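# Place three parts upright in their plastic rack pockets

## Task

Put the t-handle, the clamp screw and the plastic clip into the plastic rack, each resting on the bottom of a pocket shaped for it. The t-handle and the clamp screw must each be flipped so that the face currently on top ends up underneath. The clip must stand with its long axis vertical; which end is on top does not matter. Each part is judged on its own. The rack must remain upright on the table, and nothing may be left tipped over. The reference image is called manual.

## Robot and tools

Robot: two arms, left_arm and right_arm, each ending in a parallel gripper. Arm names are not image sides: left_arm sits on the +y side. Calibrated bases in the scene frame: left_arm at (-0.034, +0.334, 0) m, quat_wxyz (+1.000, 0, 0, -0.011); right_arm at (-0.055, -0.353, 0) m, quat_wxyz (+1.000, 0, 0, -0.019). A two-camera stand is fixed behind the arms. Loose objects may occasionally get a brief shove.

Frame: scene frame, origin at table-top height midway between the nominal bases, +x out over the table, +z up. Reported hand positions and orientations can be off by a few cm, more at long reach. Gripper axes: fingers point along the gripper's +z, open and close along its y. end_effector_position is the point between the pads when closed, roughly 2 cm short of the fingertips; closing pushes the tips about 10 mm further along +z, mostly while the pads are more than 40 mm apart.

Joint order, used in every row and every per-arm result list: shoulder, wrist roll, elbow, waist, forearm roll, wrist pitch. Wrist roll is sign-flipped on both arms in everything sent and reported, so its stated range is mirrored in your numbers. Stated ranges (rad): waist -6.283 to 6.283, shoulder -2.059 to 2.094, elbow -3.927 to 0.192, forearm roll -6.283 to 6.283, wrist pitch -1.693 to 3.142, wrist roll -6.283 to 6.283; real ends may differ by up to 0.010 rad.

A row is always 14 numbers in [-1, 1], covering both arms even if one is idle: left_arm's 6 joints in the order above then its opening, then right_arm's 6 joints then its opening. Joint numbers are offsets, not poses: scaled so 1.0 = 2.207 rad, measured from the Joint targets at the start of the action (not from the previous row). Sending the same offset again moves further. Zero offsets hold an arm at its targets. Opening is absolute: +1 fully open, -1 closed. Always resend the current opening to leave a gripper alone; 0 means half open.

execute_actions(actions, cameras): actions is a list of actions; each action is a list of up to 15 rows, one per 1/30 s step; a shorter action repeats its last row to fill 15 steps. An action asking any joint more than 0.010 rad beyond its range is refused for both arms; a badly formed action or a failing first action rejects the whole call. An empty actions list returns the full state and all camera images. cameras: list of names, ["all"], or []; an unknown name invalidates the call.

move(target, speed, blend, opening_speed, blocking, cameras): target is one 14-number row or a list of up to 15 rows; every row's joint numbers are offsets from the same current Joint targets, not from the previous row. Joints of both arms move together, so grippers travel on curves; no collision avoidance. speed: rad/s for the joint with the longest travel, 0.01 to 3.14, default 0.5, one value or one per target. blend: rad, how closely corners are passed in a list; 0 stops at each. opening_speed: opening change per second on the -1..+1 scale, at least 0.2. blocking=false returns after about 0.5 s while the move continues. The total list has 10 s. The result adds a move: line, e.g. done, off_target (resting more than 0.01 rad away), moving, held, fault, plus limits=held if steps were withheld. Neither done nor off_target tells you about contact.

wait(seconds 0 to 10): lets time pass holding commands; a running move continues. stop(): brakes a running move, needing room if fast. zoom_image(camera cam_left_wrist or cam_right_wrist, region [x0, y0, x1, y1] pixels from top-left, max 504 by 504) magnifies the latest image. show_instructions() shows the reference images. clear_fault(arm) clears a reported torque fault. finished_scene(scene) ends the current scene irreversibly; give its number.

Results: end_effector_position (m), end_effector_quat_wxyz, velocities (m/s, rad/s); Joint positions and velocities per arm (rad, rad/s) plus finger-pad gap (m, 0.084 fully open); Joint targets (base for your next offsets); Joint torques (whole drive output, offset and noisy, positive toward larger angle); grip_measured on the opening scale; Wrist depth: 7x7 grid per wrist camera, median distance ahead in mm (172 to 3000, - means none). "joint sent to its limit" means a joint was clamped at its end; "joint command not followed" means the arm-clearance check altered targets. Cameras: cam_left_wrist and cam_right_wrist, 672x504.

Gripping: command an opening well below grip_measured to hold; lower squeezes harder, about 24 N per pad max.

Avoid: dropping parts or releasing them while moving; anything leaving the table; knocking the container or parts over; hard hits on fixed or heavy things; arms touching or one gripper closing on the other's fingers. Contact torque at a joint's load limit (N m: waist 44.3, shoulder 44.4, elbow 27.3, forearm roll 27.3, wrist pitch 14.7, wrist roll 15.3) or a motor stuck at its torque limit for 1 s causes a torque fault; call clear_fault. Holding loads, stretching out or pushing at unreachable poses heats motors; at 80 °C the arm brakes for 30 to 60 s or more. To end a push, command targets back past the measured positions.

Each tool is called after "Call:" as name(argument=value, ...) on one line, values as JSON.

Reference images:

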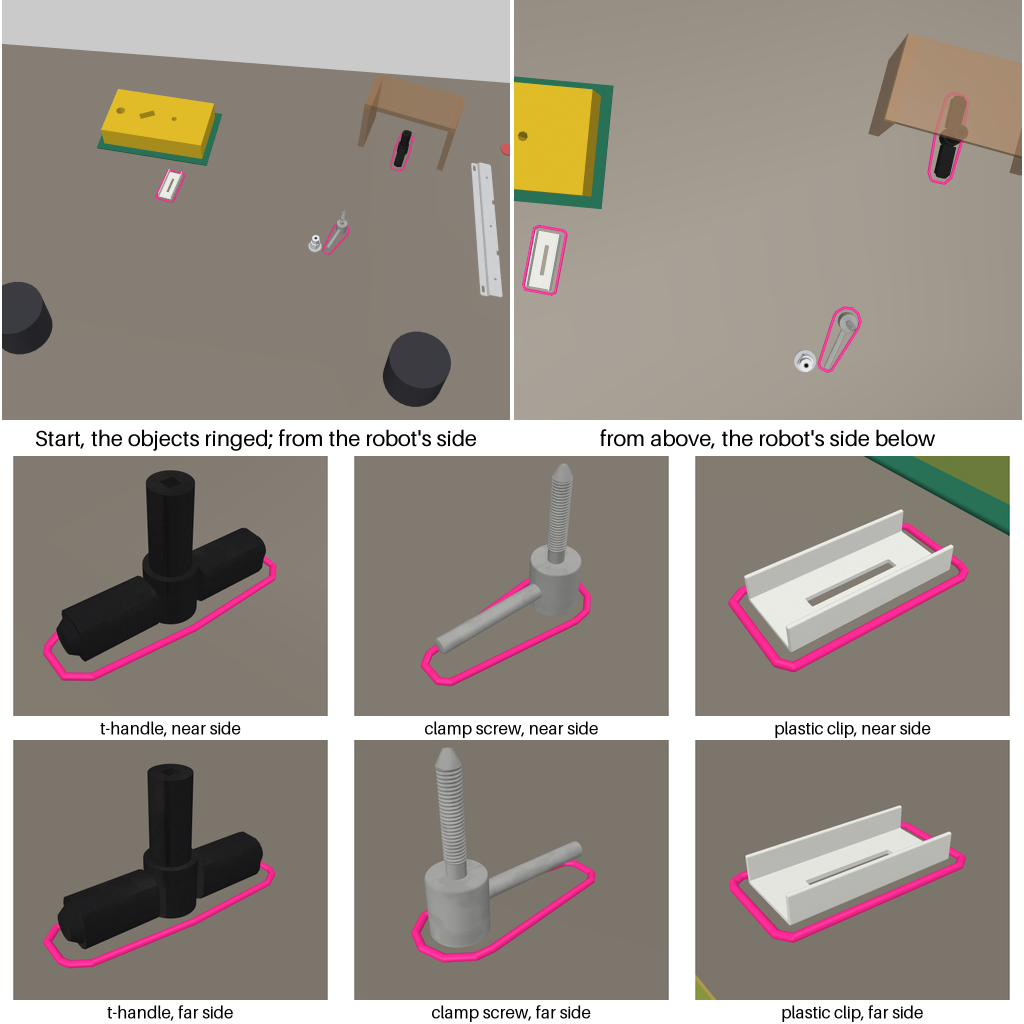

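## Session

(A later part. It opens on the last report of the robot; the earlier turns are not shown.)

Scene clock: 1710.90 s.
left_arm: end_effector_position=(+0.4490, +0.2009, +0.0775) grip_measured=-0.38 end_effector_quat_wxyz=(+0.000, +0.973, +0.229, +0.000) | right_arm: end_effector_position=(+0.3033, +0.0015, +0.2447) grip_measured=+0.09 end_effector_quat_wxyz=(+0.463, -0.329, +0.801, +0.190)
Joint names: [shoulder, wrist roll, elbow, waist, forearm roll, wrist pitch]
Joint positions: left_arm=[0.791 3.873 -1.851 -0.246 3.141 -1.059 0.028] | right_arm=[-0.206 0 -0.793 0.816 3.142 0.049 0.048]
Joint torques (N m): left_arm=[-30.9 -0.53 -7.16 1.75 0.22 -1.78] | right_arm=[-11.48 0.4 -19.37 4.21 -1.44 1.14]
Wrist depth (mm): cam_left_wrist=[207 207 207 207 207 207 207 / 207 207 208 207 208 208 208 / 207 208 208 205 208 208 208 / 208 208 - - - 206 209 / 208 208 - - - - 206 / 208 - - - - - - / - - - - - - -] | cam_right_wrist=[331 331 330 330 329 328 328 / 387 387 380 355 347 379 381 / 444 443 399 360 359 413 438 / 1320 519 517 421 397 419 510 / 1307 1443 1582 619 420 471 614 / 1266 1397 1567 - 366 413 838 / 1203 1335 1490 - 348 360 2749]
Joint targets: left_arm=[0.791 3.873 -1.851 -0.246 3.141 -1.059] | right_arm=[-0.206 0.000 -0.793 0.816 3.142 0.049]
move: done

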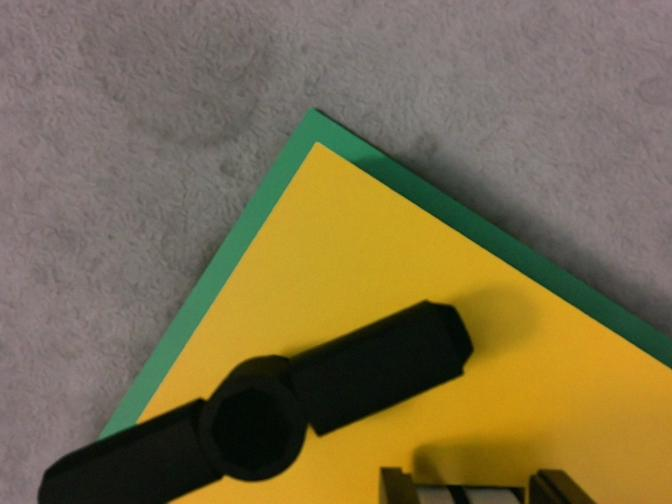

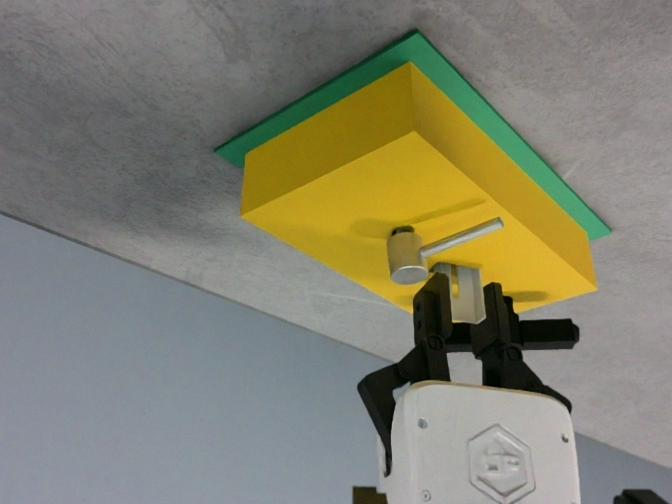

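Call:
move(target=[0.0012,0,0.0020,0,0,0.0032,-0.7, 0,0,0,0,0,0,0.1], speed=0.08)

Call:
move(target=[0.0012,0,0.0020,0,0,0.0032,-0.7, 0,0,0,0,0,0,0.1], speed=0.08, cameras=["cam_right_wrist"])

Scene clock: 1717.43 s.
left_arm: end_effector_position=(+0.4487, +0.2010, +0.0745) grip_measured=-0.38 end_effector_quat_wxyz=(+0.000, +0.973, +0.229, +0.000) | right_arm: end_effector_position=(+0.3033, +0.0015, +0.2447) grip_measured=+0.09 end_effector_quat_wxyz=(+0.463, -0.329, +0.801, +0.190)
Joint names: [shoulder, wrist roll, elbow, waist, forearm roll, wrist pitch]
Joint positions: left_arm=[0.794 3.873 -1.847 -0.246 3.141 -1.052 0.028] | right_arm=[-0.206 0 -0.793 0.816 3.142 0.049 0.048]
Joint torques (N m): left_arm=[-31 -0.62 -7 1.62 0.87 -1.92] | right_arm=[-11.82 0.43 -19.25 4.55 -1.34 1.13]
Wrist depth (mm): cam_left_wrist=[204 204 204 204 204 204 205 / 204 204 205 205 204 205 205 / 205 204 205 202 202 205 206 / 205 205 - - - 203 206 / 205 205 - - - - 203 / 205 - - - - - - / - - - - - - -] | cam_right_wrist=[331 331 330 329 329 328 328 / 387 387 381 356 347 379 382 / 445 443 399 359 359 413 438 / 1315 518 518 420 397 418 511 / 1305 1434 1578 622 420 470 615 / 1271 1394 1557 - 367 409 836 / 1211 1337 1483 - 348 359 2727]
Joint targets: left_arm=[0.794 3.873 -1.847 -0.246 3.141 -1.052] | right_arm=[-0.206 0.000 -0.793 0.816 3.142 0.049]
move: done

Scene clock: 1718.13 s.
left_arm: end_effector_position=(+0.4485, +0.2011, +0.0717) grip_measured=-0.37 end_effector_quat_wxyz=(+0.000, +0.973, +0.229, +0.000) | right_arm: end_effector_position=(+0.3033, +0.0015, +0.2447) grip_measured=+0.09 end_effector_quat_wxyz=(+0.463, -0.329, +0.801, +0.190)
Joint names: [shoulder, wrist roll, elbow, waist, forearm roll, wrist pitch]
Joint positions: left_arm=[0.796 3.873 -1.842 -0.246 3.141 -1.045 0.028] | right_arm=[-0.206 0 -0.793 0.816 3.142 0.049 0.048]
Joint torques (N m): left_arm=[-7.87 -0.53 -1.07 1.93 0.83 2.31] | right_arm=[-11.7 0.4 -19.35 4.49 -1.49 1.07]
Wrist depth (mm): cam_left_wrist=[202 202 202 202 202 203 203 / 202 202 202 202 203 203 203 / 203 203 203 200 200 204 203 / 203 203 - - - 201 204 / 203 203 - - - - 201 / 203 - - - - - - / - - - - - - -] | cam_right_wrist=[331 331 330 329 329 328 328 / 387 387 380 356 346 379 382 / 444 443 400 360 359 413 437 / 1317 518 516 420 396 418 510 / 1302 1446 1585 621 421 470 616 / 1269 1405 1560 - 367 383 836 / 1217 1343 1474 - 349 359 2685]
Joint targets: left_arm=[0.797 3.873 -1.842 -0.246 3.141 -1.045] | right_arm=[-0.206 0.000 -0.793 0.816 3.142 0.049]
move: done
Images, in order (width x height): cam_right_wrist 672x504.

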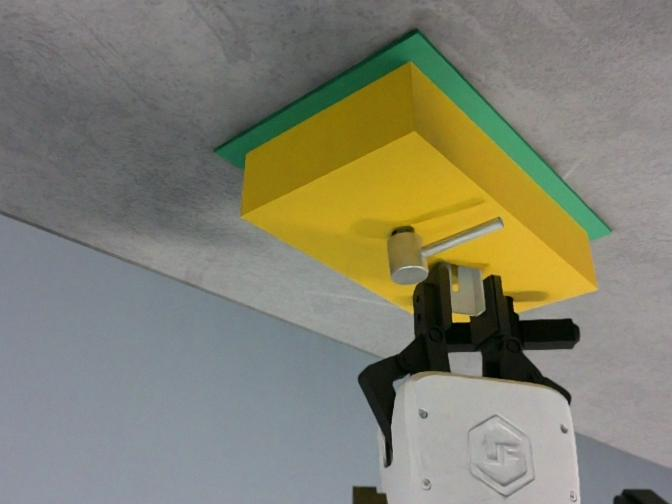

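Call:
move(target=[[-0.0006,0,-0.0010,0,0,-0.0016,-0.7, 0,0,0,0,0,0,0.1],[-0.0006,0,-0.0010,0,0,-0.0016,-0.08, 0,0,0,0,0,0,0.1],[-0.0419,0,-0.0976,0,0,-0.1395,-0.08, 0,0,0,0,0,0,0.1]], speed=[0.08,0.2,0.3], opening_speed=0.4, cameras=["all"])

Call:
zoom_image(camera="cam_right_wrist", region=[370, 200, 600, 370])

Scene clock: 1733.97 s.
left_arm: end_effector_position=(+0.4485, +0.2011, +0.1995) grip_measured=-0.09 end_effector_quat_wxyz=(+0.000, +0.973, +0.229, +0.000) | right_arm: end_effector_position=(+0.3033, +0.0015, +0.2447) grip_measured=+0.09 end_effector_quat_wxyz=(+0.463, -0.329, +0.801, +0.190)
Joint names: [shoulder, wrist roll, elbow, waist, forearm roll, wrist pitch]
Joint positions: left_arm=[0.704 3.873 -2.057 -0.246 3.141 -1.353 0.04] | right_arm=[-0.206 0 -0.793 0.816 3.142 0.049 0.048]
Joint torques (N m): left_arm=[-37.51 -0.46 -9.2 0.47 0.04 -2.65] | right_arm=[-11.85 0.35 -19.22 4.5 -1.37 1.09]
Wrist depth (mm): cam_left_wrist=[327 327 327 327 328 328 328 / 328 328 328 328 330 330 329 / 328 329 329 329 330 329 331 / 329 330 329 283 327 330 331 / 329 329 258 251 284 284 331 / 330 330 284 284 285 285 285 / 330 331 331 285 284 285 285] | cam_right_wrist=[331 330 330 330 329 328 327 / 387 387 381 356 347 379 381 / 445 444 399 359 358 413 438 / 1327 519 517 420 397 419 511 / 1310 1443 1574 621 473 470 613 / 1262 1391 1564 1758 1957 774 840 / 1211 1343 1490 1715 1968 2302 2727]
Joint targets: left_arm=[0.704 3.873 -2.058 -0.246 3.141 -1.353] | right_arm=[-0.206 0.000 -0.793 0.816 3.142 0.049]
move: done

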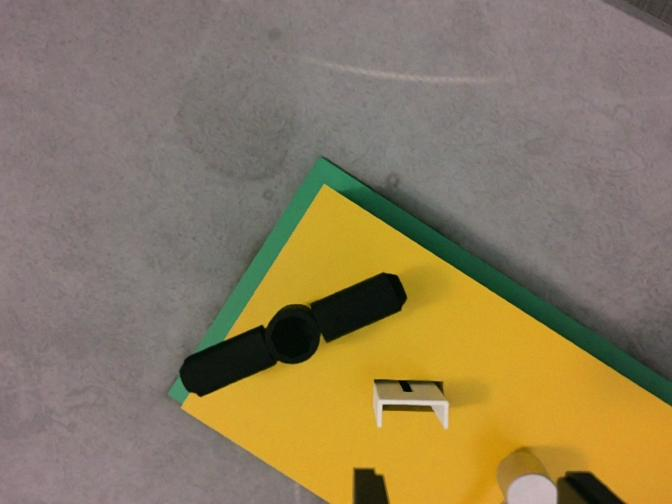

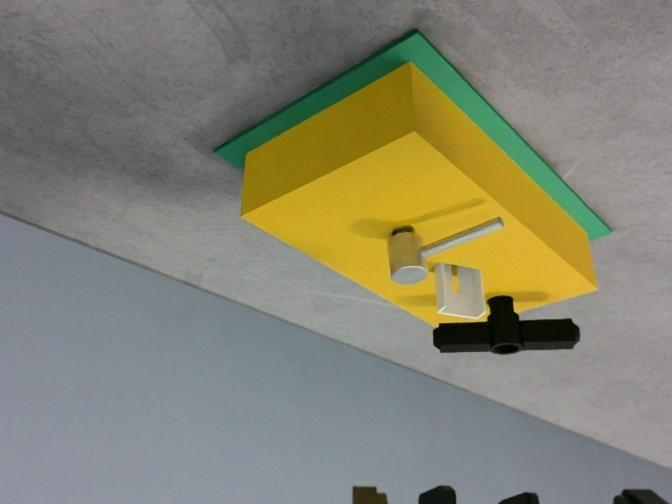

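Scaled by 2.191 from the camera's 672x504 image, which has a finer 960x720 frame.

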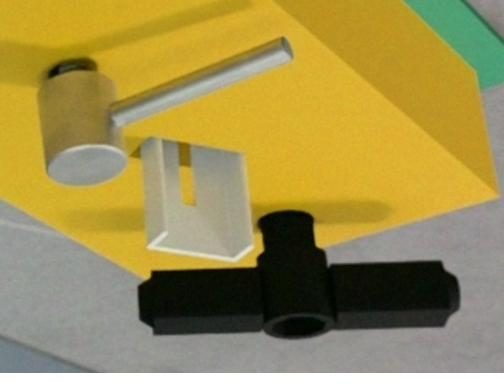

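Call:
finished_scene(scene=1)

The scene is finished: the task was done.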